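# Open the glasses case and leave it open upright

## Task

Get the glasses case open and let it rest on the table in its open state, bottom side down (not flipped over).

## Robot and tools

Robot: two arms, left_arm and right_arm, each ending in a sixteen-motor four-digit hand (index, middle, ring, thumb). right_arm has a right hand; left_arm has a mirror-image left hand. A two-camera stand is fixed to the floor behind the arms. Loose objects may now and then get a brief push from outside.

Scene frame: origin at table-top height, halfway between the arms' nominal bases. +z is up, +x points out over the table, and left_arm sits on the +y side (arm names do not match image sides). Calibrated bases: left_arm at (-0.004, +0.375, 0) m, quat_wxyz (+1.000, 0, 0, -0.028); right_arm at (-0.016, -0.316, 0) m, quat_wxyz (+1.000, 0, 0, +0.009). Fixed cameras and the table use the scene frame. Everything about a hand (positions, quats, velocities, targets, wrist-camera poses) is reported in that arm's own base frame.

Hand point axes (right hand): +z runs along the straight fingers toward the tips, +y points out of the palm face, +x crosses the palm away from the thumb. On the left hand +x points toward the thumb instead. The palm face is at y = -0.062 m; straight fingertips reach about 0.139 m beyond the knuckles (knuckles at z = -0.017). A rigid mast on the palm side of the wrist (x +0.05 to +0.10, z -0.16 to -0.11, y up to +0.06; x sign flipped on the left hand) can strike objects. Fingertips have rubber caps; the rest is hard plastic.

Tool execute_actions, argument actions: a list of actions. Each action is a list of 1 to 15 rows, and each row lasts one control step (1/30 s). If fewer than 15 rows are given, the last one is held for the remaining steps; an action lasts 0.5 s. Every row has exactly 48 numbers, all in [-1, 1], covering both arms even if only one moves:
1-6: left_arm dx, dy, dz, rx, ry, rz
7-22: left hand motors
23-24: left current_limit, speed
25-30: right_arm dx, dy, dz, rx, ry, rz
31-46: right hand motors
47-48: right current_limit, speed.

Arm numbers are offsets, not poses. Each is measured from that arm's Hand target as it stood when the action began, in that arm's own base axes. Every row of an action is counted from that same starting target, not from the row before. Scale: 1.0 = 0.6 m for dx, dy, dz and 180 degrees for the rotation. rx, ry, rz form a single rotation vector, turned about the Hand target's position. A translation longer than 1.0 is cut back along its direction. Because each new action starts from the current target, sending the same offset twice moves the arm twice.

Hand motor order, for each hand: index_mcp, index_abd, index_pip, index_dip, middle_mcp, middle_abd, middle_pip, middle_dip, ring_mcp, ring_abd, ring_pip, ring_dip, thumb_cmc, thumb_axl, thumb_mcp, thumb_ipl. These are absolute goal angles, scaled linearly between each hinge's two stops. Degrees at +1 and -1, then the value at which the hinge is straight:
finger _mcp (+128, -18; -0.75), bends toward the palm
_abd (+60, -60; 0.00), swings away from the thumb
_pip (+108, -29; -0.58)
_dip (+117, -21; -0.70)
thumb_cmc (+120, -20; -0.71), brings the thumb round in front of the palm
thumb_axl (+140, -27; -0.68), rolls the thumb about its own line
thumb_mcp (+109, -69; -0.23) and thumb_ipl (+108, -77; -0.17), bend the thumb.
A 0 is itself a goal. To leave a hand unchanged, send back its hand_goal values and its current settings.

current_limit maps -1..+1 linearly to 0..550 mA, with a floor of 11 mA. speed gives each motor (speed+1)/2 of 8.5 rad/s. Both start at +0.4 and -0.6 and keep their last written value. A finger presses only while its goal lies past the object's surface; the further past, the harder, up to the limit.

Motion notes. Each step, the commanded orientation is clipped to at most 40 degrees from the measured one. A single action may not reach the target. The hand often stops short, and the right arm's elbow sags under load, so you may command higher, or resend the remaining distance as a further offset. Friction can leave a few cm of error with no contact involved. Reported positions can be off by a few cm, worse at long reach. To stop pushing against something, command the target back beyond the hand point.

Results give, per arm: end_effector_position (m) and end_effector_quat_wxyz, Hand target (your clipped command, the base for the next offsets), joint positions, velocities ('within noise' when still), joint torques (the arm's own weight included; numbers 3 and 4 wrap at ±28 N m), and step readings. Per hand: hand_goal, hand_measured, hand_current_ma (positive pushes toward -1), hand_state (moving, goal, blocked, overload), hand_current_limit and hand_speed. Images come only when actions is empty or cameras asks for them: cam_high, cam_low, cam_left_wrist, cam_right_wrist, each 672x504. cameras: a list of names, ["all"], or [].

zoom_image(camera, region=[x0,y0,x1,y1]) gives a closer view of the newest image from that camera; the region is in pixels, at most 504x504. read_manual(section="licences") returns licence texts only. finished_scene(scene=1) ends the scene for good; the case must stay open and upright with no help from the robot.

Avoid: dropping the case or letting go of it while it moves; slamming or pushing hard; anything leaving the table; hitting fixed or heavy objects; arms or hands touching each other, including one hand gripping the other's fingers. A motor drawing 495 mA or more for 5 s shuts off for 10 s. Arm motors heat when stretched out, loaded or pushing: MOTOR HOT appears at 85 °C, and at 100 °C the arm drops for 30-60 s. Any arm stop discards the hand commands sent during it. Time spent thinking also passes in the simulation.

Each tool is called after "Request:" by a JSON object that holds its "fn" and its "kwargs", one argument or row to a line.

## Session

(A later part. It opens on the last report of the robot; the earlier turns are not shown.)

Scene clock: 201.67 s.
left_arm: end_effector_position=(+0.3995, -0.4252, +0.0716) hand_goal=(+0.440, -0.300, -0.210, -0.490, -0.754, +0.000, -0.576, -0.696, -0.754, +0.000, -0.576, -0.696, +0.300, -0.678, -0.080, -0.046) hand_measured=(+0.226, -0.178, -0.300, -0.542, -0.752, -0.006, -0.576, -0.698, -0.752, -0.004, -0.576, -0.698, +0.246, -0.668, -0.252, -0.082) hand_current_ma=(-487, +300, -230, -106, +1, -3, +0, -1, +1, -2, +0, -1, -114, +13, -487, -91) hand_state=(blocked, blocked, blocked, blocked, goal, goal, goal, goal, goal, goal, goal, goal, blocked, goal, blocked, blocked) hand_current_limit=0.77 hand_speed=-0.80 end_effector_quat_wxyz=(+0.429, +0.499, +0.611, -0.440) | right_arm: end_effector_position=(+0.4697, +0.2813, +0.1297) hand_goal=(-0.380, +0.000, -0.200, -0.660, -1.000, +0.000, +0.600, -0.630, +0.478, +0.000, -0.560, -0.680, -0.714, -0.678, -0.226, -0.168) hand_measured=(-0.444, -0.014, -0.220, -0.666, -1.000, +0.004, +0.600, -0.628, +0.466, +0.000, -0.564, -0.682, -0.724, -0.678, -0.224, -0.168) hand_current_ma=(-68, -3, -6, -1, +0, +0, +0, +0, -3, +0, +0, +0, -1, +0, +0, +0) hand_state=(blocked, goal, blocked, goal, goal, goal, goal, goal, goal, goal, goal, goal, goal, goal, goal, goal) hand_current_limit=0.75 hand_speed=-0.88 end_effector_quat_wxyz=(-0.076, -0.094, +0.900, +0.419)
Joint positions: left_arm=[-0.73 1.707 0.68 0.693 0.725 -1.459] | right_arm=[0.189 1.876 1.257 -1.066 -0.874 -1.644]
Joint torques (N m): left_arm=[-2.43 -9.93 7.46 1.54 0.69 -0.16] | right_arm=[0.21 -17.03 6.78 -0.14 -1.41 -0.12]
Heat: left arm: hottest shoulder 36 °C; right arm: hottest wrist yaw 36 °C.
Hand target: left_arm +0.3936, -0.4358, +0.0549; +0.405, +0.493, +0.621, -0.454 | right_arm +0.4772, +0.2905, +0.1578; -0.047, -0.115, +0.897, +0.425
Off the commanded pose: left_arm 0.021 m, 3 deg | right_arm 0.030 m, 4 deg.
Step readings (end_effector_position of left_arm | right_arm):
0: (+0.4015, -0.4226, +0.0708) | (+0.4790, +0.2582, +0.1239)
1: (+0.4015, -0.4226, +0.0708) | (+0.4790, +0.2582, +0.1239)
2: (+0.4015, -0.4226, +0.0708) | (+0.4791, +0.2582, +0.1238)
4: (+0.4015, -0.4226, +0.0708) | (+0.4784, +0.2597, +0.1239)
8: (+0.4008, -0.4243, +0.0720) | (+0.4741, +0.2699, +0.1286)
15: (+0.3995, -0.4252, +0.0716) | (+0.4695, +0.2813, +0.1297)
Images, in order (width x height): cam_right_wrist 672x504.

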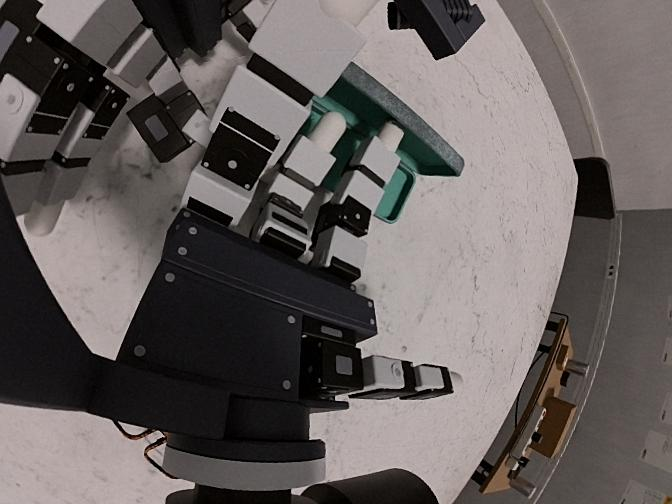

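Request:
{"fn": "zoom_image", "kwargs": {
  "camera": "cam_right_wrist",
  "region": [200, 0, 504, 240]
}}

Request:
{"fn": "execute_actions", "kwargs": {
  "actions": []
}}

Request:
{"fn": "zoom_image", "kwargs": {
  "camera": "cam_high",
  "region": [260, 120, 400, 260]
}}

Scaled by 1.658 from the camera's 672x504 image, which has a finer 960x720 frame.

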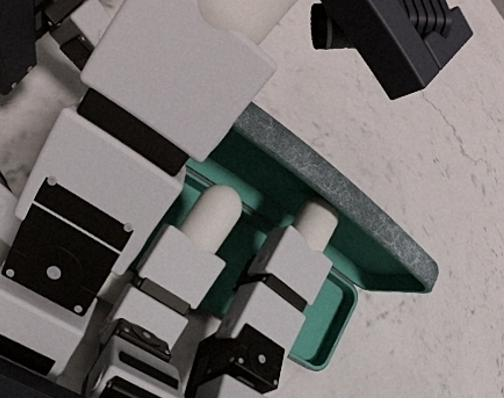

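Scene clock: 201.77 s.
left_arm: end_effector_position=(+0.3995, -0.4252, +0.0716) hand_goal=(+0.440, -0.300, -0.210, -0.490, -0.754, +0.000, -0.576, -0.696, -0.754, +0.000, -0.576, -0.696, +0.300, -0.678, -0.080, -0.046) hand_measured=(+0.226, -0.178, -0.300, -0.542, -0.752, -0.006, -0.576, -0.698, -0.752, -0.004, -0.576, -0.698, +0.246, -0.668, -0.252, -0.082) hand_current_ma=(-487, +300, -230, -106, +1, -3, +0, -1, +1, -2, +0, -1, -114, +13, -487, -91) hand_state=(blocked, blocked, blocked, blocked, goal, goal, goal, goal, goal, goal, goal, goal, blocked, goal, blocked, blocked) hand_current_limit=0.77 hand_speed=-0.80 end_effector_quat_wxyz=(+0.429, +0.499, +0.611, -0.440) | right_arm: end_effector_position=(+0.4697, +0.2813, +0.1297) hand_goal=(-0.380, +0.000, -0.200, -0.660, -1.000, +0.000, +0.600, -0.630, +0.478, +0.000, -0.560, -0.680, -0.714, -0.678, -0.226, -0.168) hand_measured=(-0.444, -0.014, -0.220, -0.666, -1.000, +0.004, +0.600, -0.628, +0.466, +0.000, -0.564, -0.682, -0.724, -0.678, -0.224, -0.168) hand_current_ma=(-67, -3, -6, -1, +0, +0, +0, +0, -3, +0, +0, +0, -1, +0, +0, +0) hand_state=(blocked, goal, blocked, goal, goal, goal, goal, goal, goal, goal, goal, goal, goal, goal, goal, goal) hand_current_limit=0.75 hand_speed=-0.88 end_effector_quat_wxyz=(-0.076, -0.094, +0.900, +0.419)
Joint positions: left_arm=[-0.73 1.707 0.68 0.693 0.725 -1.459] | right_arm=[0.189 1.876 1.257 -1.066 -0.874 -1.644]
Joint velocities: within noise
Joint torques (N m): left_arm=[-2.37 -10.05 7.47 1.55 0.69 -0.15] | right_arm=[0.26 -17.03 6.78 -0.14 -1.41 -0.11]
Heat: left arm: hottest shoulder 36 °C; right arm: hottest elbow 35 °C.
Hand target: left_arm +0.3936, -0.4358, +0.0549; +0.405, +0.493, +0.621, -0.454 | right_arm +0.4771, +0.2905, +0.1578; -0.047, -0.115, +0.897, +0.425
Off the commanded pose: left_arm 0.021 m, 3 deg | right_arm 0.030 m, 4 deg.

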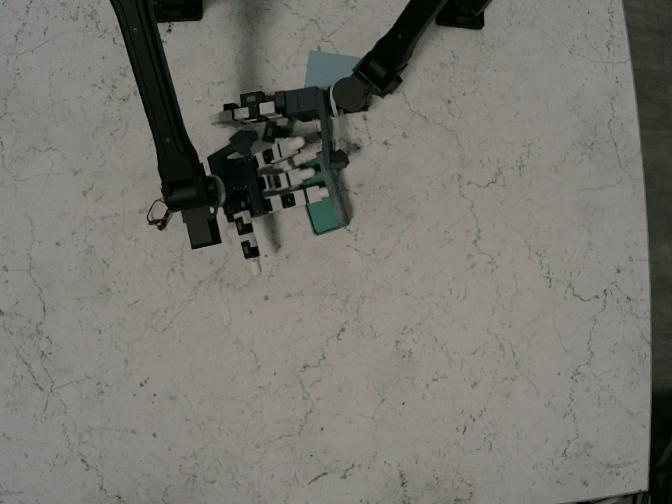

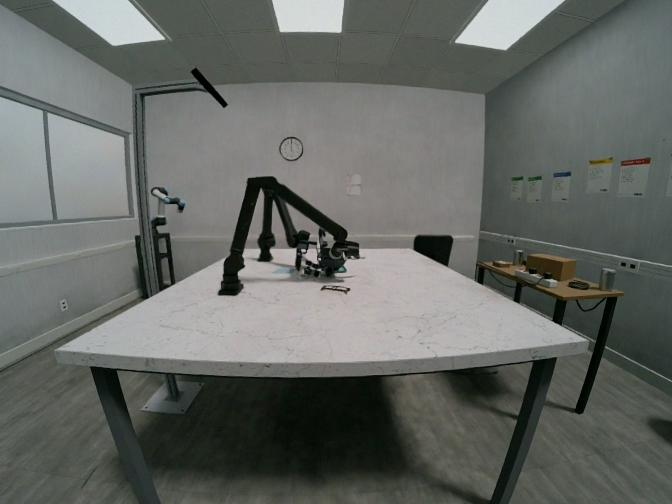

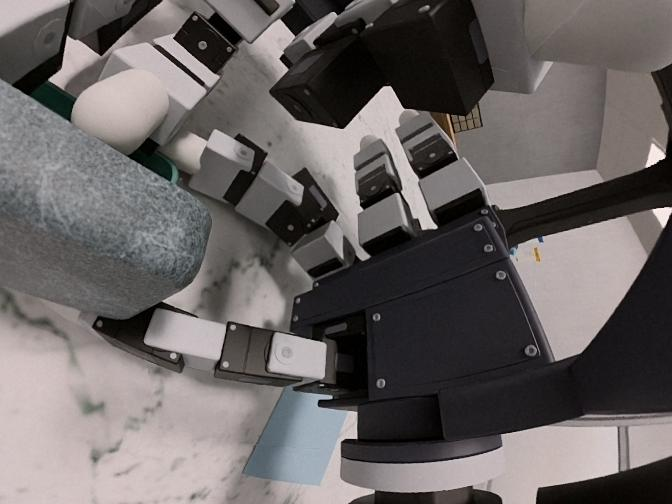

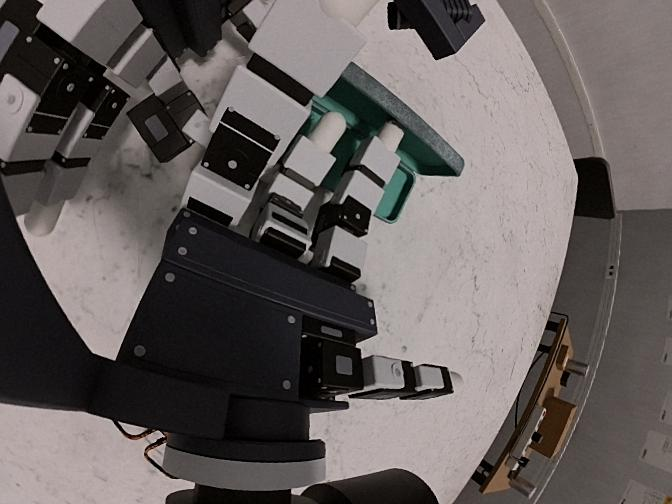

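Scaled by 3.600 from the camera's 672x504 image, which has a finer 960x720 frame.

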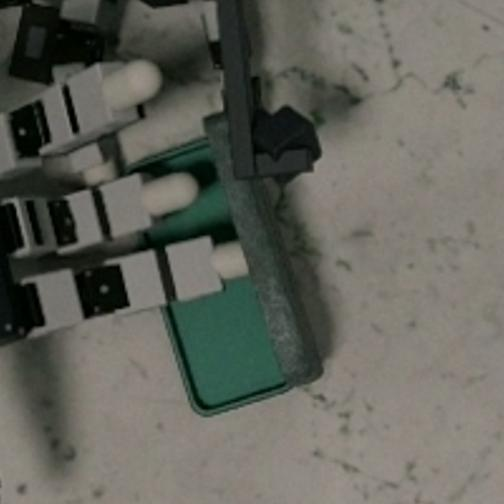

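Request:
{"fn": "execute_actions", "kwargs": {
  "actions": [
    [[0,0,0,0,0,0,0.44,-0.3,-0.21,-0.49,-0.754,0,-0.576,-0.696,-0.754,0,-0.576,-0.696,0.30,-0.678,-0.08,-0.045,0.77,-0.8,0.008,-0.004,-0.02,0,0,0,-0.34,0,-0.2,-0.66,-1,0,0.60,-0.63,0.478,0,-0.56,-0.68,-0.714,-0.678,-0.226,-0.168,0.75,-0.88]]
  ],
  "cameras": ["cam_right_wrist","cam_high","cam_left_wrist"]
}}

Request:
{"fn": "zoom_image", "kwargs": {
  "camera": "cam_right_wrist",
  "region": [200, 0, 504, 240]
}}

Request:
{"fn": "zoom_image", "kwargs": {
  "camera": "cam_high",
  "region": [260, 120, 400, 260]
}}

Scene clock: 202.70 s.
left_arm: end_effector_position=(+0.3995, -0.4252, +0.0716) hand_goal=(+0.440, -0.300, -0.210, -0.490, -0.754, +0.000, -0.576, -0.696, -0.754, +0.000, -0.576, -0.696, +0.300, -0.678, -0.080, -0.046) hand_measured=(+0.226, -0.178, -0.300, -0.542, -0.752, -0.006, -0.576, -0.698, -0.752, -0.004, -0.576, -0.698, +0.246, -0.668, -0.252, -0.082) hand_current_ma=(-487, +300, -230, -106, +1, -3, +0, -1, +1, -2, +0, -1, -114, +13, -487, -91) hand_state=(blocked, blocked, blocked, blocked, goal, goal, goal, goal, goal, goal, goal, goal, blocked, goal, blocked, blocked) hand_current_limit=0.77 hand_speed=-0.80 end_effector_quat_wxyz=(+0.429, +0.499, +0.611, -0.440) | right_arm: end_effector_position=(+0.4708, +0.2814, +0.1292) hand_goal=(-0.340, +0.000, -0.200, -0.660, -1.000, +0.000, +0.600, -0.630, +0.478, +0.000, -0.560, -0.680, -0.714, -0.678, -0.226, -0.168) hand_measured=(-0.436, -0.004, -0.220, -0.668, -1.000, +0.004, +0.600, -0.628, +0.466, +0.000, -0.564, -0.682, -0.724, -0.678, -0.224, -0.168) hand_current_ma=(-152, +0, -6, -1, +0, +0, +0, +0, -3, +0, +0, +0, -1, +0, +0, +0) hand_state=(blocked, goal, blocked, goal, goal, goal, goal, goal, goal, goal, goal, goal, goal, goal, goal, goal) hand_current_limit=0.75 hand_speed=-0.88 end_effector_quat_wxyz=(-0.072, -0.097, +0.900, +0.418)
Joint positions: left_arm=[-0.73 1.707 0.68 0.693 0.725 -1.459] | right_arm=[0.189 1.876 1.257 -1.057 -0.871 -1.644]
Joint torques (N m): left_arm=[-2.37 -9.99 7.46 1.58 0.69 -0.16] | right_arm=[-0.32 -14.68 7.17 0.03 -1.49 -0.2]
Heat: left arm: hottest shoulder 36 °C; right arm: hottest elbow 35 °C.
Hand target: left_arm +0.3936, -0.4358, +0.0549; +0.405, +0.493, +0.621, -0.454 | right_arm +0.4819, +0.2881, +0.1458; -0.047, -0.115, +0.897, +0.425
Off the commanded pose: left_arm 0.021 m, 3 deg | right_arm 0.021 m, 4 deg.
Step readings (end_effector_position of left_arm | right_arm):
0: (+0.3995, -0.4252, +0.0716) | (+0.4697, +0.2813, +0.1297)
1: (+0.3995, -0.4252, +0.0716) | (+0.4698, +0.2813, +0.1297)
2: (+0.3995, -0.4252, +0.0716) | (+0.4699, +0.2813, +0.1297)
4: (+0.3995, -0.4252, +0.0716) | (+0.4701, +0.2813, +0.1293)
8: (+0.3995, -0.4252, +0.0716) | (+0.4706, +0.2813, +0.1292)
15: (+0.3995, -0.4252, +0.0716) | (+0.4708, +0.2814, +0.1292)
Images, in order (width x height): cam_high 672x504, cam_left_wrist 672x504, cam_right_wrist 672x504.

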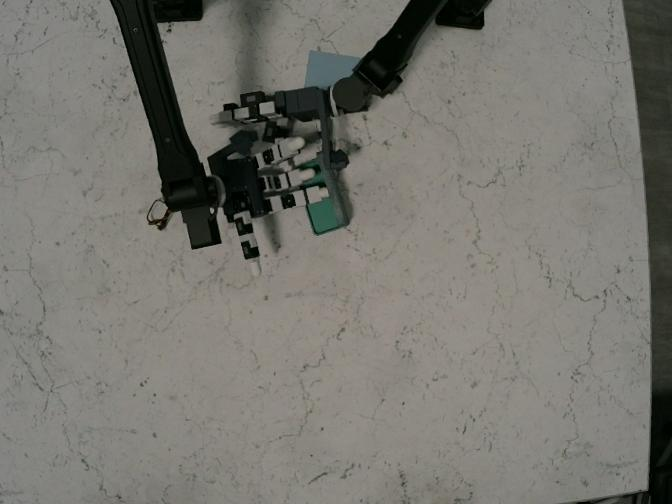

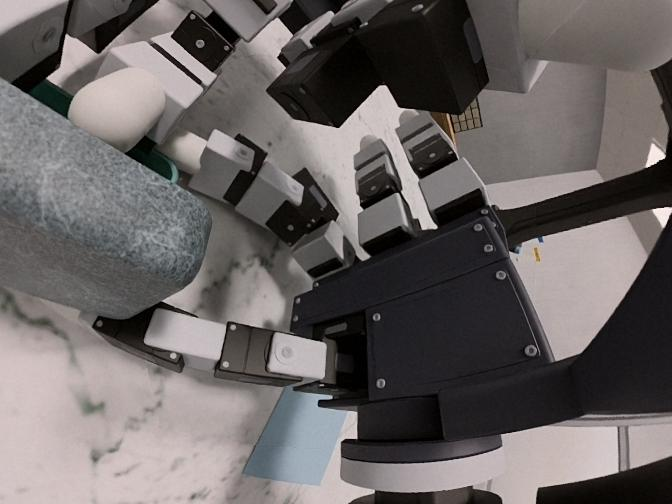

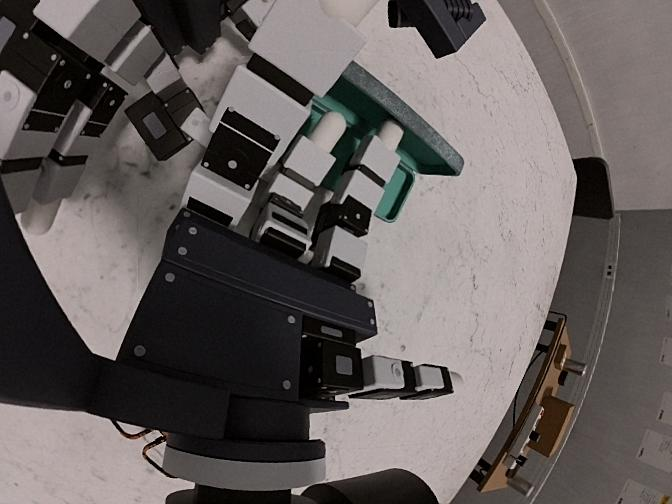

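Scaled by 1.658 from the camera's 672x504 image, which has a finer 960x720 frame.

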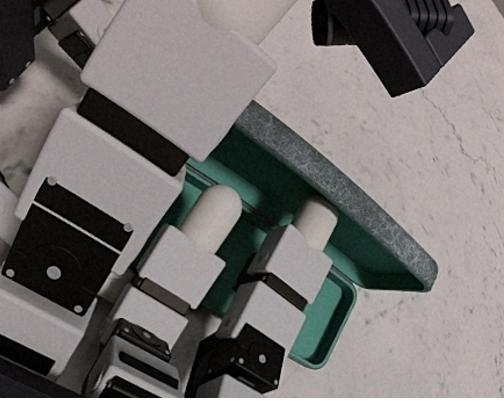

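Scaled by 3.600 from the camera's 672x504 image, which has a finer 960x720 frame.

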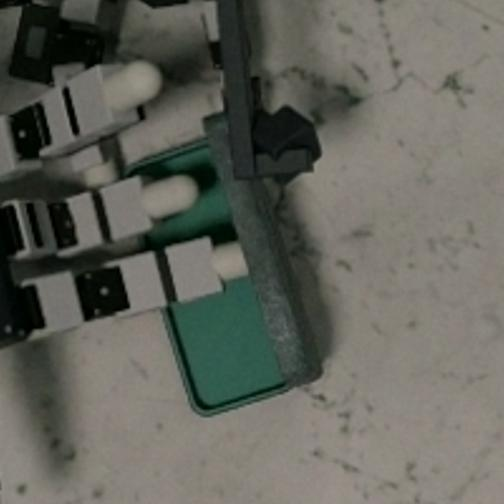

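Request:
{"fn": "execute_actions", "kwargs": {
  "actions": [
    [[0,0,0,0,0,0,0.44,-0.3,-0.21,-0.49,-0.754,0,-0.576,-0.696,-0.754,0,-0.576,-0.696,0.30,-0.678,-0.08,-0.045,0.77,-0.8,0,0,0,0,0,0,-0.52,0,-0.2,-0.66,-1,0,0.60,-0.63,0.478,0,-0.56,-0.68,-0.714,-0.678,-0.226,-0.168,0.75,-0.88]]
  ],
  "cameras": ["cam_right_wrist","cam_high"]
}}

Request:
{"fn": "zoom_image", "kwargs": {
  "camera": "cam_right_wrist",
  "region": [200, 0, 504, 240]
}}

Request:
{"fn": "zoom_image", "kwargs": {
  "camera": "cam_high",
  "region": [260, 120, 400, 260]
}}

Scene clock: 204.03 s.
left_arm: end_effector_position=(+0.3995, -0.4252, +0.0716) hand_goal=(+0.440, -0.300, -0.210, -0.490, -0.754, +0.000, -0.576, -0.696, -0.754, +0.000, -0.576, -0.696, +0.300, -0.678, -0.080, -0.046) hand_measured=(+0.226, -0.178, -0.300, -0.542, -0.752, -0.006, -0.576, -0.698, -0.752, -0.004, -0.576, -0.698, +0.246, -0.668, -0.252, -0.082) hand_current_ma=(-487, +300, -230, -106, +1, -3, +0, -1, +1, -2, +0, -1, -114, +13, -487, -91) hand_state=(blocked, blocked, blocked, blocked, goal, goal, goal, goal, goal, goal, goal, goal, blocked, goal, blocked, blocked) hand_current_limit=0.77 hand_speed=-0.80 end_effector_quat_wxyz=(+0.429, +0.499, +0.611, -0.440) | right_arm: end_effector_position=(+0.4710, +0.2818, +0.1310) hand_goal=(-0.520, +0.000, -0.200, -0.660, -1.000, +0.000, +0.600, -0.630, +0.478, +0.000, -0.560, -0.680, -0.714, -0.678, -0.226, -0.168) hand_measured=(-0.526, +0.000, -0.200, -0.658, -1.000, +0.004, +0.600, -0.628, +0.466, +0.000, -0.564, -0.682, -0.724, -0.678, -0.224, -0.168) hand_current_ma=(-1, +0, +0, +0, +0, +0, +0, +0, -3, +0, +0, +0, -1, +0, +0, +0) hand_state=(goal, goal, goal, goal, goal, goal, goal, goal, goal, goal, goal, goal, goal, goal, goal, goal) hand_current_limit=0.75 hand_speed=-0.88 end_effector_quat_wxyz=(-0.071, -0.096, +0.899, +0.422)
Joint positions: left_arm=[-0.73 1.707 0.68 0.693 0.725 -1.459] | right_arm=[0.189 1.876 1.257 -1.056 -0.881 -1.644]
Joint torques (N m): left_arm=[-2.37 -9.93 7.47 1.54 0.69 -0.16] | right_arm=[-0.32 -14.68 7.21 0.05 -1.1 -0.19]
Heat: left arm: hottest shoulder 35 °C; right arm: hottest elbow 35 °C.
Hand target: left_arm +0.3936, -0.4358, +0.0549; +0.405, +0.493, +0.621, -0.454 | right_arm +0.4819, +0.2881, +0.1458; -0.047, -0.115, +0.897, +0.425
Off the commanded pose: left_arm 0.021 m, 3 deg | right_arm 0.019 m, 4 deg.
Step readings (end_effector_position of left_arm | right_arm):
0: (+0.3995, -0.4252, +0.0716) | (+0.4708, +0.2814, +0.1292)
1: (+0.3995, -0.4252, +0.0716) | (+0.4708, +0.2814, +0.1292)
2: (+0.3995, -0.4252, +0.0716) | (+0.4708, +0.2814, +0.1292)
4: (+0.3995, -0.4252, +0.0716) | (+0.4708, +0.2814, +0.1292)
8: (+0.3995, -0.4252, +0.0716) | (+0.4708, +0.2815, +0.1297)
15: (+0.3995, -0.4252, +0.0716) | (+0.4710, +0.2818, +0.1310)
Images, in order (width x height): cam_high 672x504, cam_right_wrist 672x504.

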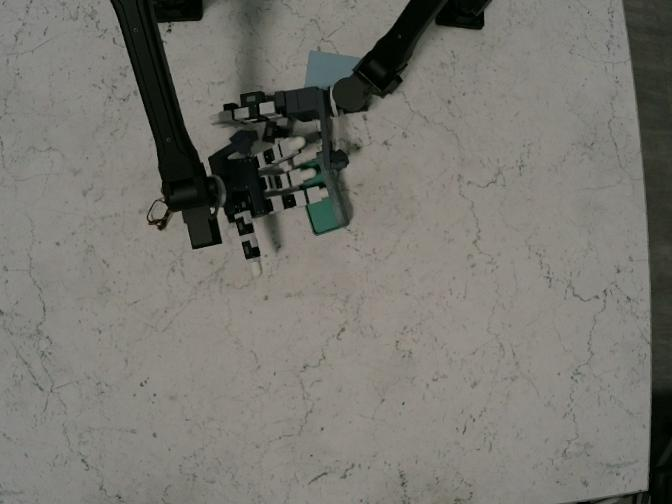

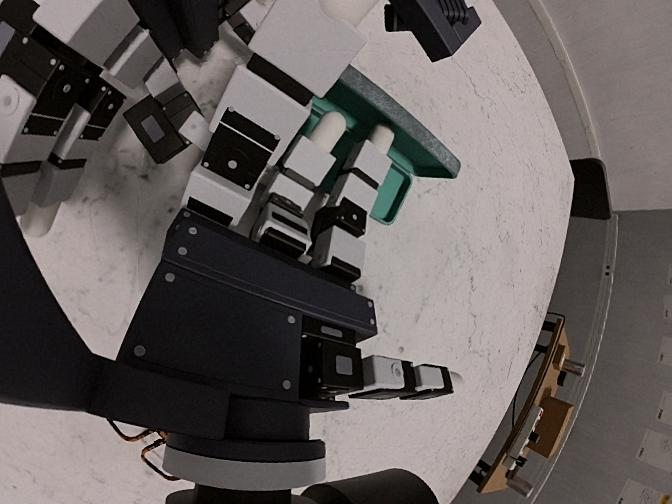

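Scaled by 1.658 from the camera's 672x504 image, which has a finer 960x720 frame.

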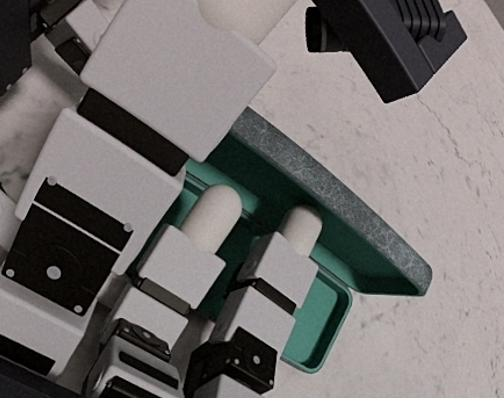

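Scaled by 3.600 from the camera's 672x504 image, which has a finer 960x720 frame.

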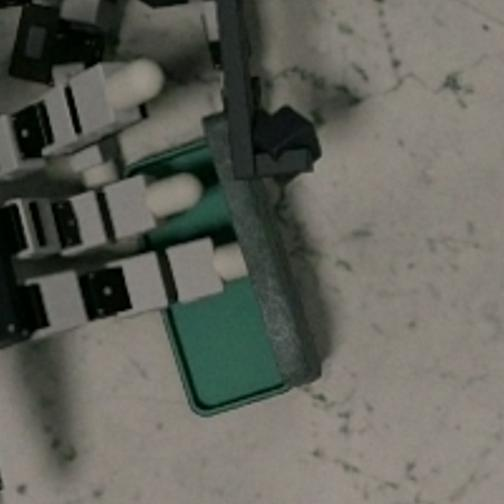

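Request:
{"fn": "execute_actions", "kwargs": {
  "actions": [
    [[0,0,0,0,0,0,0.44,-0.3,-0.21,-0.49,-0.754,0,-0.576,-0.696,-0.754,0,-0.576,-0.696,0.30,-0.678,-0.08,-0.045,0.77,-0.8,0.0,-0.035,0.012,0,0,0,-0.52,0,-0.2,-0.66,-1,0,0.60,-0.63,0.478,0,-0.56,-0.68,-0.714,-0.678,-0.226,-0.168,0.4,-0.88]],
    [[0,0,0,0,0,0,0.44,-0.3,-0.21,-0.49,-0.754,0,-0.576,-0.696,-0.754,0,-0.576,-0.696,0.30,-0.678,-0.08,-0.045,0.77,-0.8,0.0,-0.05,0.012,0,0,0,-0.52,0,-0.2,-0.66,-1,0,0.60,-0.63,0.478,0,-0.56,-0.68,-0.714,-0.678,-0.226,-0.168,0.4,-0.88]]
  ],
  "cameras": ["cam_right_wrist","cam_high"]
}}

Request:
{"fn": "zoom_image", "kwargs": {
  "camera": "cam_right_wrist",
  "region": [200, 0, 504, 240]
}}

Request:
{"fn": "zoom_image", "kwargs": {
  "camera": "cam_high",
  "region": [260, 120, 400, 260]
}}

Scene clock: 205.87 s.
left_arm: end_effector_position=(+0.3995, -0.4252, +0.0716) hand_goal=(+0.440, -0.300, -0.210, -0.490, -0.754, +0.000, -0.576, -0.696, -0.754, +0.000, -0.576, -0.696, +0.300, -0.678, -0.080, -0.046) hand_measured=(+0.226, -0.178, -0.300, -0.542, -0.752, -0.006, -0.576, -0.698, -0.752, -0.004, -0.576, -0.698, +0.246, -0.668, -0.252, -0.082) hand_current_ma=(-487, +300, -230, -106, +1, -3, +0, -1, +1, -2, +0, -1, -114, +13, -487, -91) hand_state=(blocked, blocked, blocked, blocked, goal, goal, goal, goal, goal, goal, goal, goal, blocked, goal, blocked, blocked) hand_current_limit=0.77 hand_speed=-0.80 end_effector_quat_wxyz=(+0.429, +0.499, +0.611, -0.440) | right_arm: end_effector_position=(+0.4699, +0.2361, +0.1367) hand_goal=(-0.520, +0.000, -0.200, -0.660, -1.000, +0.000, +0.600, -0.630, +0.478, +0.000, -0.560, -0.680, -0.714, -0.678, -0.226, -0.168) hand_measured=(-0.528, +0.000, -0.200, -0.658, -1.000, +0.002, +0.600, -0.628, +0.466, +0.000, -0.564, -0.682, -0.724, -0.678, -0.224, -0.168) hand_current_ma=(-1, +0, +0, +0, +0, +0, +0, +0, -3, +0, +0, +0, -1, +0, +0, +0) hand_state=(goal, goal, goal, goal, goal, goal, goal, goal, goal, goal, goal, goal, goal, goal, goal, goal) hand_current_limit=0.40 hand_speed=-0.88 end_effector_quat_wxyz=(-0.073, -0.098, +0.897, +0.425)
Joint positions: left_arm=[-0.73 1.707 0.68 0.693 0.725 -1.459] | right_arm=[0.098 1.876 1.267 -1.183 -0.872 -1.795]
Joint torques (N m): left_arm=[-2.37 -9.99 7.47 1.52 0.69 -0.16] | right_arm=[-0.85 -15.85 7.46 -0.92 -0.98 -0.21]
Heat: left arm: hottest shoulder 35 °C; right arm: hottest elbow 35 °C.
Hand target: left_arm +0.3936, -0.4358, +0.0549; +0.405, +0.493, +0.621, -0.454 | right_arm +0.4820, +0.2370, +0.1602; -0.047, -0.115, +0.897, +0.425
Off the commanded pose: left_arm 0.021 m, 3 deg | right_arm 0.026 m, 4 deg.
Step readings (end_effector_position of left_arm | right_arm):
0: (+0.3995, -0.4252, +0.0716) | (+0.4710, +0.2818, +0.1310)
1: (+0.3995, -0.4252, +0.0716) | (+0.4709, +0.2818, +0.1310)
2: (+0.3995, -0.4252, +0.0716) | (+0.4705, +0.2818, +0.1311)
4: (+0.3995, -0.4252, +0.0716) | (+0.4697, +0.2800, +0.1313)
8: (+0.3995, -0.4252, +0.0716) | (+0.4679, +0.2753, +0.1318)
15: (+0.3995, -0.4252, +0.0716) | (+0.4688, +0.2685, +0.1322)
16: (+0.3995, -0.4252, +0.0716) | (+0.4686, +0.2681, +0.1322)
17: (+0.3995, -0.4252, +0.0716) | (+0.4686, +0.2659, +0.1324)
19: (+0.3995, -0.4252, +0.0716) | (+0.4667, +0.2622, +0.1330)
23: (+0.3995, -0.4252, +0.0716) | (+0.4674, +0.2475, +0.1334)
30: (+0.3995, -0.4252, +0.0716) | (+0.4707, +0.2362, +0.1359)
Images, in order (width x height): cam_high 672x504, cam_right_wrist 672x504.

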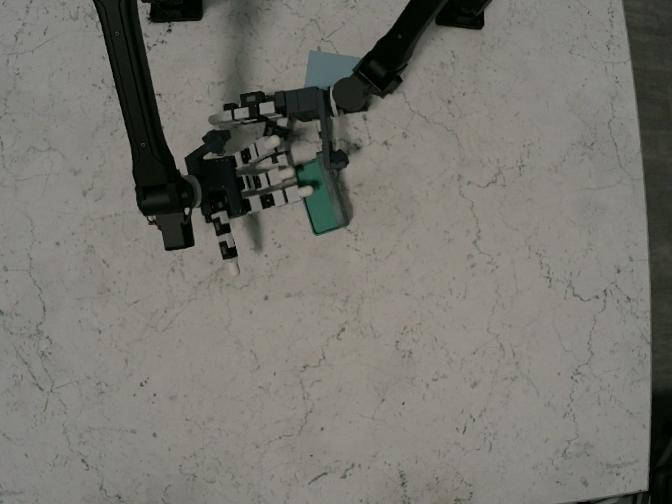

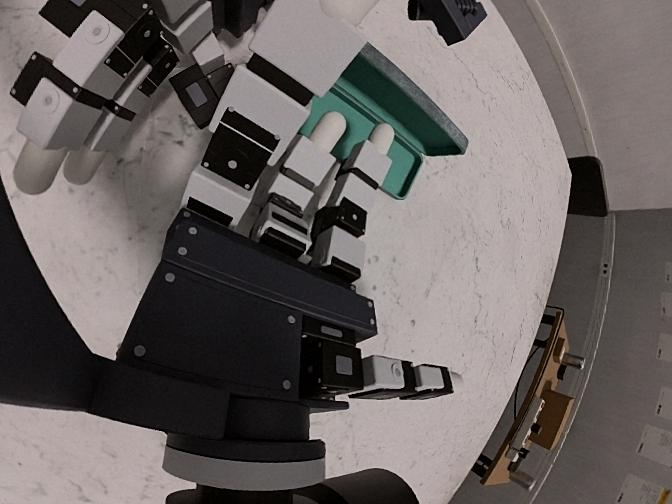

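Scaled by 1.658 from the camera's 672x504 image, which has a finer 960x720 frame.

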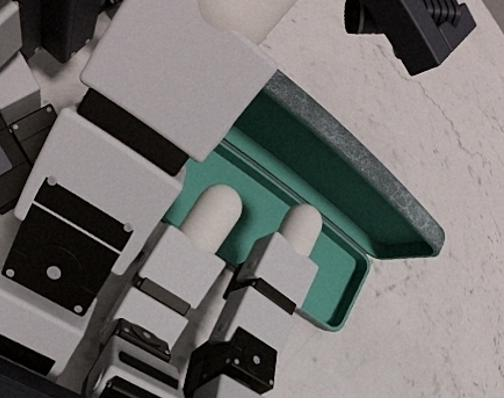

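Scaled by 3.600 from the camera's 672x504 image, which has a finer 960x720 frame.

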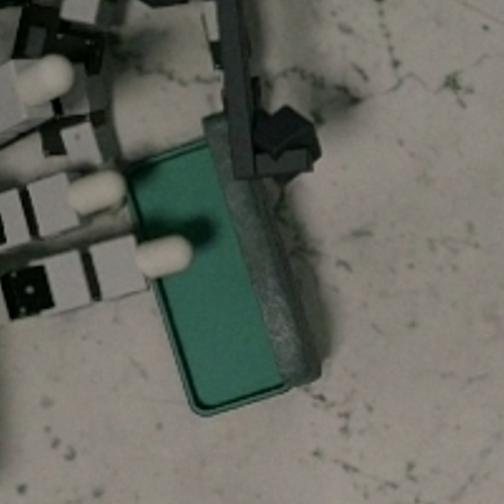

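Request:
{"fn": "execute_actions", "kwargs": {
  "actions": [
    [[0,0,0,0,0,0,0.22,-0.17,-0.3,-0.54,-0.754,0,-0.576,-0.696,-0.754,0,-0.576,-0.696,0.24,-0.678,-0.26,-0.09,0.6,-0.9,0.0,-0.07,0.01,0,0,0,-0.52,0,-0.2,-0.66,-1,0,0.60,-0.63,0.478,0,-0.56,-0.68,-0.714,-0.678,-0.226,-0.168,0.2,-0.88]],
    [[0,0,0,0,0,0,0.15,-0.15,-0.35,-0.62,-0.754,0,-0.576,-0.696,-0.754,0,-0.576,-0.696,0.24,-0.678,-0.38,-0.168,0.6,-0.85,0.0,-0.07,0.01,0,0,0,-0.52,0,-0.2,-0.66,-1,0,0.60,-0.63,0.478,0,-0.56,-0.68,-0.714,-0.678,-0.226,-0.168,0.2,-0.88]]
  ],
  "cameras": ["cam_right_wrist","cam_high","cam_left_wrist"]
}}

Request:
{"fn": "zoom_image", "kwargs": {
  "camera": "cam_right_wrist",
  "region": [200, 0, 504, 240]
}}

Request:
{"fn": "zoom_image", "kwargs": {
  "camera": "cam_high",
  "region": [260, 120, 400, 260]
}}

Scene clock: 207.67 s.
left_arm: end_effector_position=(+0.3972, -0.4270, +0.0688) hand_goal=(+0.150, -0.150, -0.350, -0.620, -0.754, +0.000, -0.576, -0.696, -0.754, +0.000, -0.576, -0.696, +0.240, -0.678, -0.380, -0.168) hand_measured=(+0.206, -0.112, -0.318, -0.604, -0.752, -0.006, -0.576, -0.698, -0.752, -0.004, -0.576, -0.698, +0.220, -0.676, -0.374, -0.166) hand_current_ma=(+124, +53, +50, +17, +1, -3, +0, -1, +1, -2, +0, -1, -24, +2, +5, +2) hand_state=(blocked, blocked, blocked, goal, goal, goal, goal, goal, goal, goal, goal, goal, goal, goal, goal, goal) hand_current_limit=0.60 hand_speed=-0.85 end_effector_quat_wxyz=(+0.424, +0.499, +0.612, -0.443) | right_arm: end_effector_position=(+0.4717, +0.1523, +0.1577) hand_goal=(-0.520, +0.000, -0.200, -0.660, -1.000, +0.000, +0.600, -0.630, +0.478, +0.000, -0.560, -0.680, -0.714, -0.678, -0.226, -0.168) hand_measured=(-0.528, +0.000, -0.200, -0.658, -1.000, +0.002, +0.600, -0.628, +0.466, +0.000, -0.564, -0.682, -0.724, -0.678, -0.224, -0.168) hand_current_ma=(-1, +0, +0, +0, +0, +0, +0, +0, -3, +0, +0, +0, -1, +0, +0, +0) hand_state=(goal, goal, goal, goal, goal, goal, goal, goal, goal, goal, goal, goal, goal, goal, goal, goal) hand_current_limit=0.20 hand_speed=-0.88 end_effector_quat_wxyz=(-0.064, -0.100, +0.896, +0.428)
Joint positions: left_arm=[-0.733 1.712 0.681 0.693 0.73 -1.464] | right_arm=[-0.072 1.876 1.317 -1.398 -0.83 -2.037]
Joint torques (N m): left_arm=[-2.08 -10.34 7.42 1.55 0.54 -0.12] | right_arm=[-0.62 -14.45 7.41 -1.26 -0.87 -0.19]
Heat: left arm: hottest shoulder 35 °C; right arm: hottest elbow 35 °C.
Hand target: left_arm +0.3935, -0.4359, +0.0548; +0.405, +0.494, +0.621, -0.454 | right_arm +0.4820, +0.1530, +0.1721; -0.047, -0.115, +0.897, +0.425
Off the commanded pose: left_arm 0.017 m, 3 deg | right_arm 0.018 m, 3 deg.
Step readings (end_effector_position of left_arm | right_arm):
0: (+0.3995, -0.4252, +0.0716) | (+0.4699, +0.2361, +0.1368)
1: (+0.3995, -0.4252, +0.0716) | (+0.4696, +0.2361, +0.1368)
2: (+0.3995, -0.4252, +0.0716) | (+0.4688, +0.2350, +0.1371)
4: (+0.3994, -0.4253, +0.0716) | (+0.4666, +0.2299, +0.1383)
8: (+0.3994, -0.4256, +0.0718) | (+0.4685, +0.2096, +0.1401)
15: (+0.3984, -0.4263, +0.0700) | (+0.4731, +0.1933, +0.1449)
16: (+0.3984, -0.4263, +0.0700) | (+0.4726, +0.1933, +0.1451)
17: (+0.3981, -0.4265, +0.0698) | (+0.4717, +0.1920, +0.1456)
19: (+0.3975, -0.4270, +0.0694) | (+0.4688, +0.1880, +0.1476)
23: (+0.3973, -0.4271, +0.0692) | (+0.4698, +0.1694, +0.1515)
30: (+0.3972, -0.4270, +0.0689) | (+0.4734, +0.1524, +0.1568)
Images, in order (width x height): cam_high 672x504, cam_left_wrist 672x504, cam_right_wrist 672x504.

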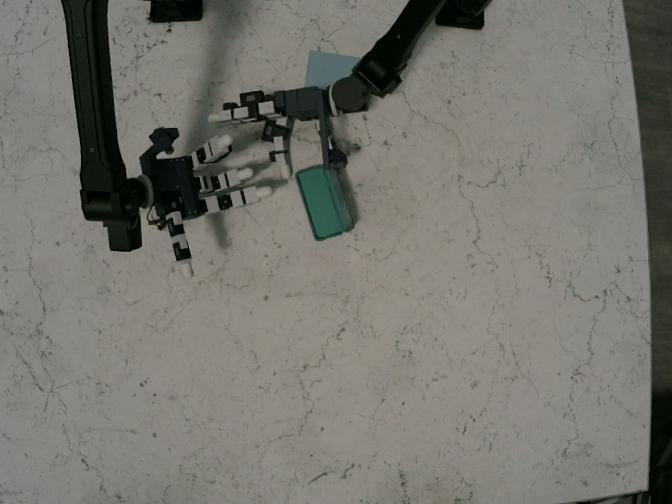

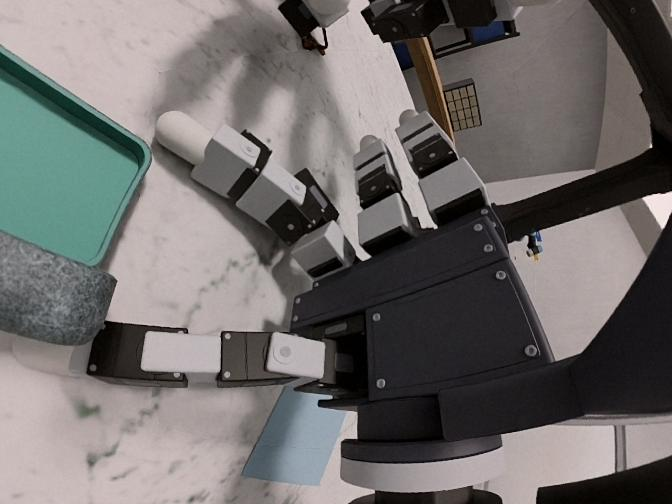

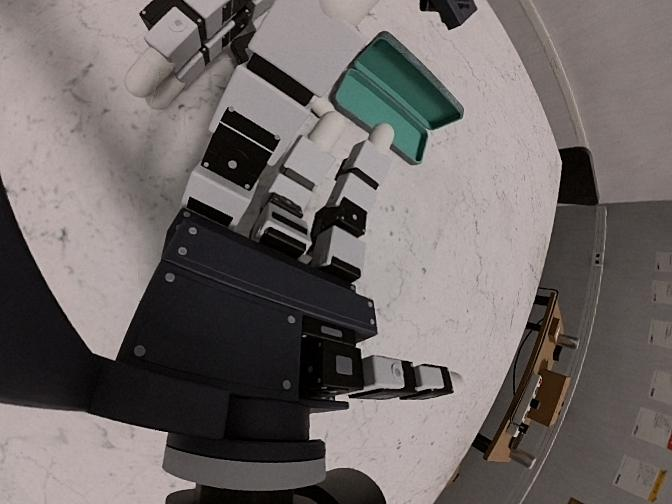

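Scaled by 1.658 from the camera's 672x504 image, which has a finer 960x720 frame.

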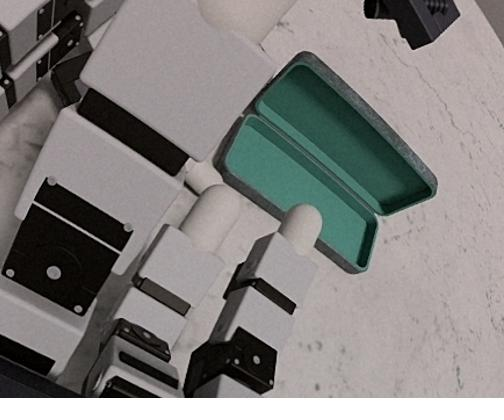

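Scaled by 3.600 from the camera's 672x504 image, which has a finer 960x720 frame.

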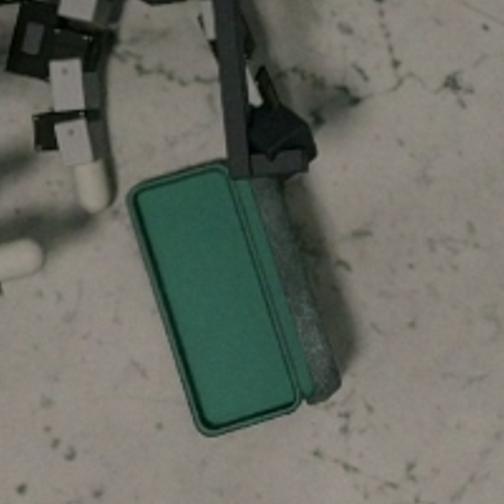

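Request:
{"fn": "execute_actions", "kwargs": {
  "actions": [
    [[-0.03,0,0.023,0,0,0,0.15,-0.1,-0.35,-0.62,-0.754,0,-0.576,-0.696,-0.754,0,-0.576,-0.696,0.24,-0.678,-0.38,-0.168,0.6,-0.85,0.0,-0.0,0.0,0,0,0,-0.52,0,-0.2,-0.66,-1,0,0.60,-0.63,0.478,0,-0.56,-0.68,-0.714,-0.678,-0.226,-0.168,0.2,-0.88]],
    [[-0.06,0,0,0,0,0,0.15,-0.1,-0.35,-0.62,-0.754,0,-0.576,-0.696,-0.754,0,-0.576,-0.696,0.24,-0.678,-0.38,-0.168,0.6,-0.85,0.0,0,0,0,0,0,-0.52,0,-0.2,-0.66,-1,0,0.60,-0.63,0.478,0,-0.56,-0.68,-0.714,-0.678,-0.226,-0.168,0.2,-0.88]]
  ],
  "cameras": ["cam_right_wrist","cam_high","cam_left_wrist"]
}}

Request:
{"fn": "zoom_image", "kwargs": {
  "camera": "cam_high",
  "region": [260, 120, 400, 260]
}}

Scene clock: 210.63 s.
left_arm: end_effector_position=(+0.3453, -0.4349, +0.0683) hand_goal=(+0.150, -0.100, -0.350, -0.620, -0.754, +0.000, -0.576, -0.696, -0.754, +0.000, -0.576, -0.696, +0.240, -0.678, -0.380, -0.168) hand_measured=(+0.160, -0.076, -0.344, -0.616, -0.752, -0.006, -0.576, -0.698, -0.752, -0.004, -0.576, -0.698, +0.222, -0.676, -0.376, -0.166) hand_current_ma=(+10, +27, +5, +2, +1, -3, +0, -1, +1, -2, +0, -1, -20, +2, +4, +2) hand_state=(goal, blocked, goal, goal, goal, goal, goal, goal, goal, goal, goal, goal, goal, goal, goal, goal) hand_current_limit=0.60 hand_speed=-0.85 end_effector_quat_wxyz=(+0.410, +0.500, +0.618, -0.447) | right_arm: end_effector_position=(+0.4716, +0.1523, +0.1577) hand_goal=(-0.520, +0.000, -0.200, -0.660, -1.000, +0.000, +0.600, -0.630, +0.478, +0.000, -0.560, -0.680, -0.714, -0.678, -0.226, -0.168) hand_measured=(-0.528, +0.000, -0.200, -0.658, -1.000, +0.002, +0.600, -0.628, +0.466, +0.000, -0.564, -0.682, -0.724, -0.678, -0.224, -0.168) hand_current_ma=(-1, +0, +0, +0, +0, +0, +0, +0, -3, +0, +0, +0, -1, +0, +0, +0) hand_state=(goal, goal, goal, goal, goal, goal, goal, goal, goal, goal, goal, goal, goal, goal, goal, goal) hand_current_limit=0.20 hand_speed=-0.88 end_effector_quat_wxyz=(-0.063, -0.101, +0.896, +0.428)
Joint positions: left_arm=[-0.834 1.647 0.603 0.706 0.648 -1.511] | right_arm=[-0.072 1.876 1.317 -1.398 -0.83 -2.039]
Joint torques (N m): left_arm=[-1.79 -12.04 5.45 2.11 0.18 -0.08] | right_arm=[-0.62 -14.51 7.45 -1.32 -0.88 -0.19]
Heat: left arm: hottest shoulder 35 °C; right arm: hottest elbow 36 °C.
Hand target: left_arm +0.3394, -0.4358, +0.0685; +0.405, +0.493, +0.621, -0.454 | right_arm +0.4819, +0.1530, +0.1721; -0.047, -0.115, +0.897, +0.425
Off the commanded pose: left_arm 0.006 m, 1 deg | right_arm 0.018 m, 2 deg.
Step readings (end_effector_position of left_arm | right_arm):
0: (+0.3972, -0.4270, +0.0688) | (+0.4717, +0.1523, +0.1577)
1: (+0.3972, -0.4270, +0.0688) | (+0.4717, +0.1523, +0.1577)
2: (+0.3971, -0.4271, +0.0687) | (+0.4717, +0.1523, +0.1577)
4: (+0.3959, -0.4281, +0.0680) | (+0.4716, +0.1523, +0.1577)
8: (+0.3883, -0.4325, +0.0689) | (+0.4716, +0.1523, +0.1577)
15: (+0.3823, -0.4344, +0.0693) | (+0.4716, +0.1523, +0.1577)
16: (+0.3821, -0.4342, +0.0691) | (+0.4716, +0.1523, +0.1577)
17: (+0.3813, -0.4333, +0.0687) | (+0.4716, +0.1523, +0.1577)
19: (+0.3751, -0.4314, +0.0688) | (+0.4716, +0.1523, +0.1577)
23: (+0.3535, -0.4326, +0.0687) | (+0.4716, +0.1523, +0.1577)
30: (+0.3452, -0.4349, +0.0683) | (+0.4716, +0.1523, +0.1577)
Images, in order (width x height): cam_high 672x504, cam_left_wrist 672x504, cam_right_wrist 672x504.

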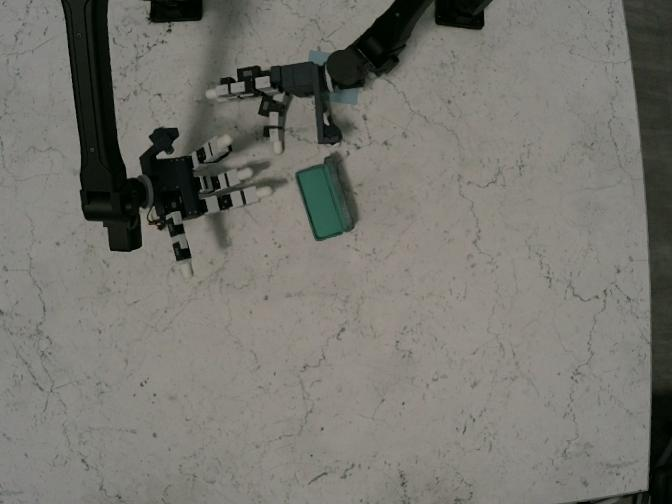

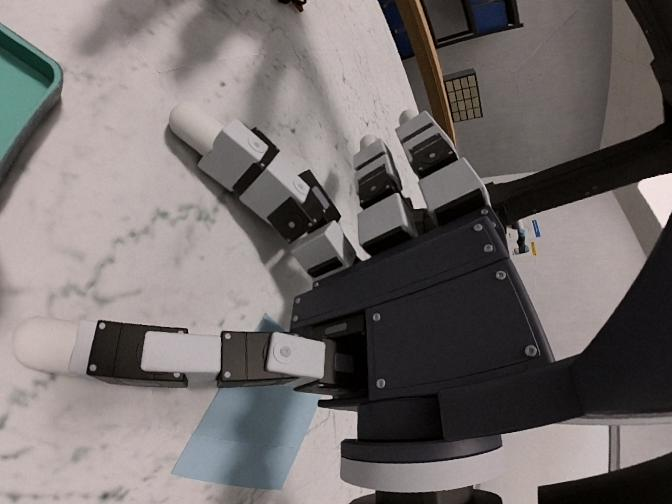

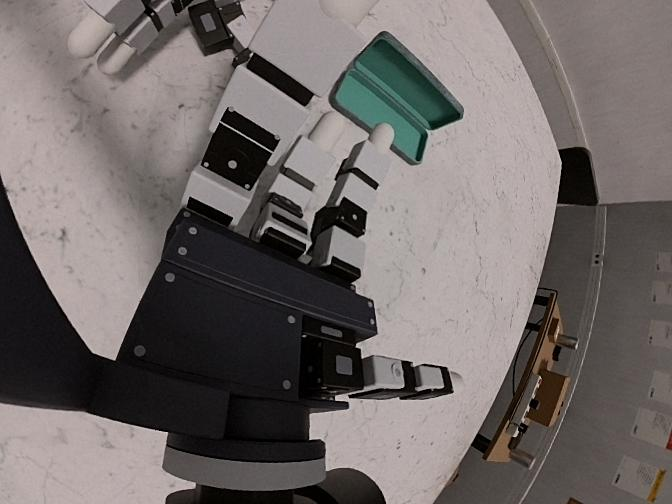

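Scaled by 3.600 from the camera's 672x504 image, which has a finer 960x720 frame.

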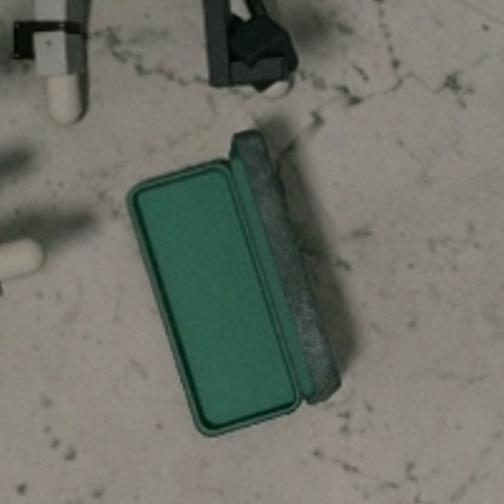

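Request:
{"fn": "finished_scene", "kwargs": {
  "scene": 1
}}

The scene is finished: the task was done.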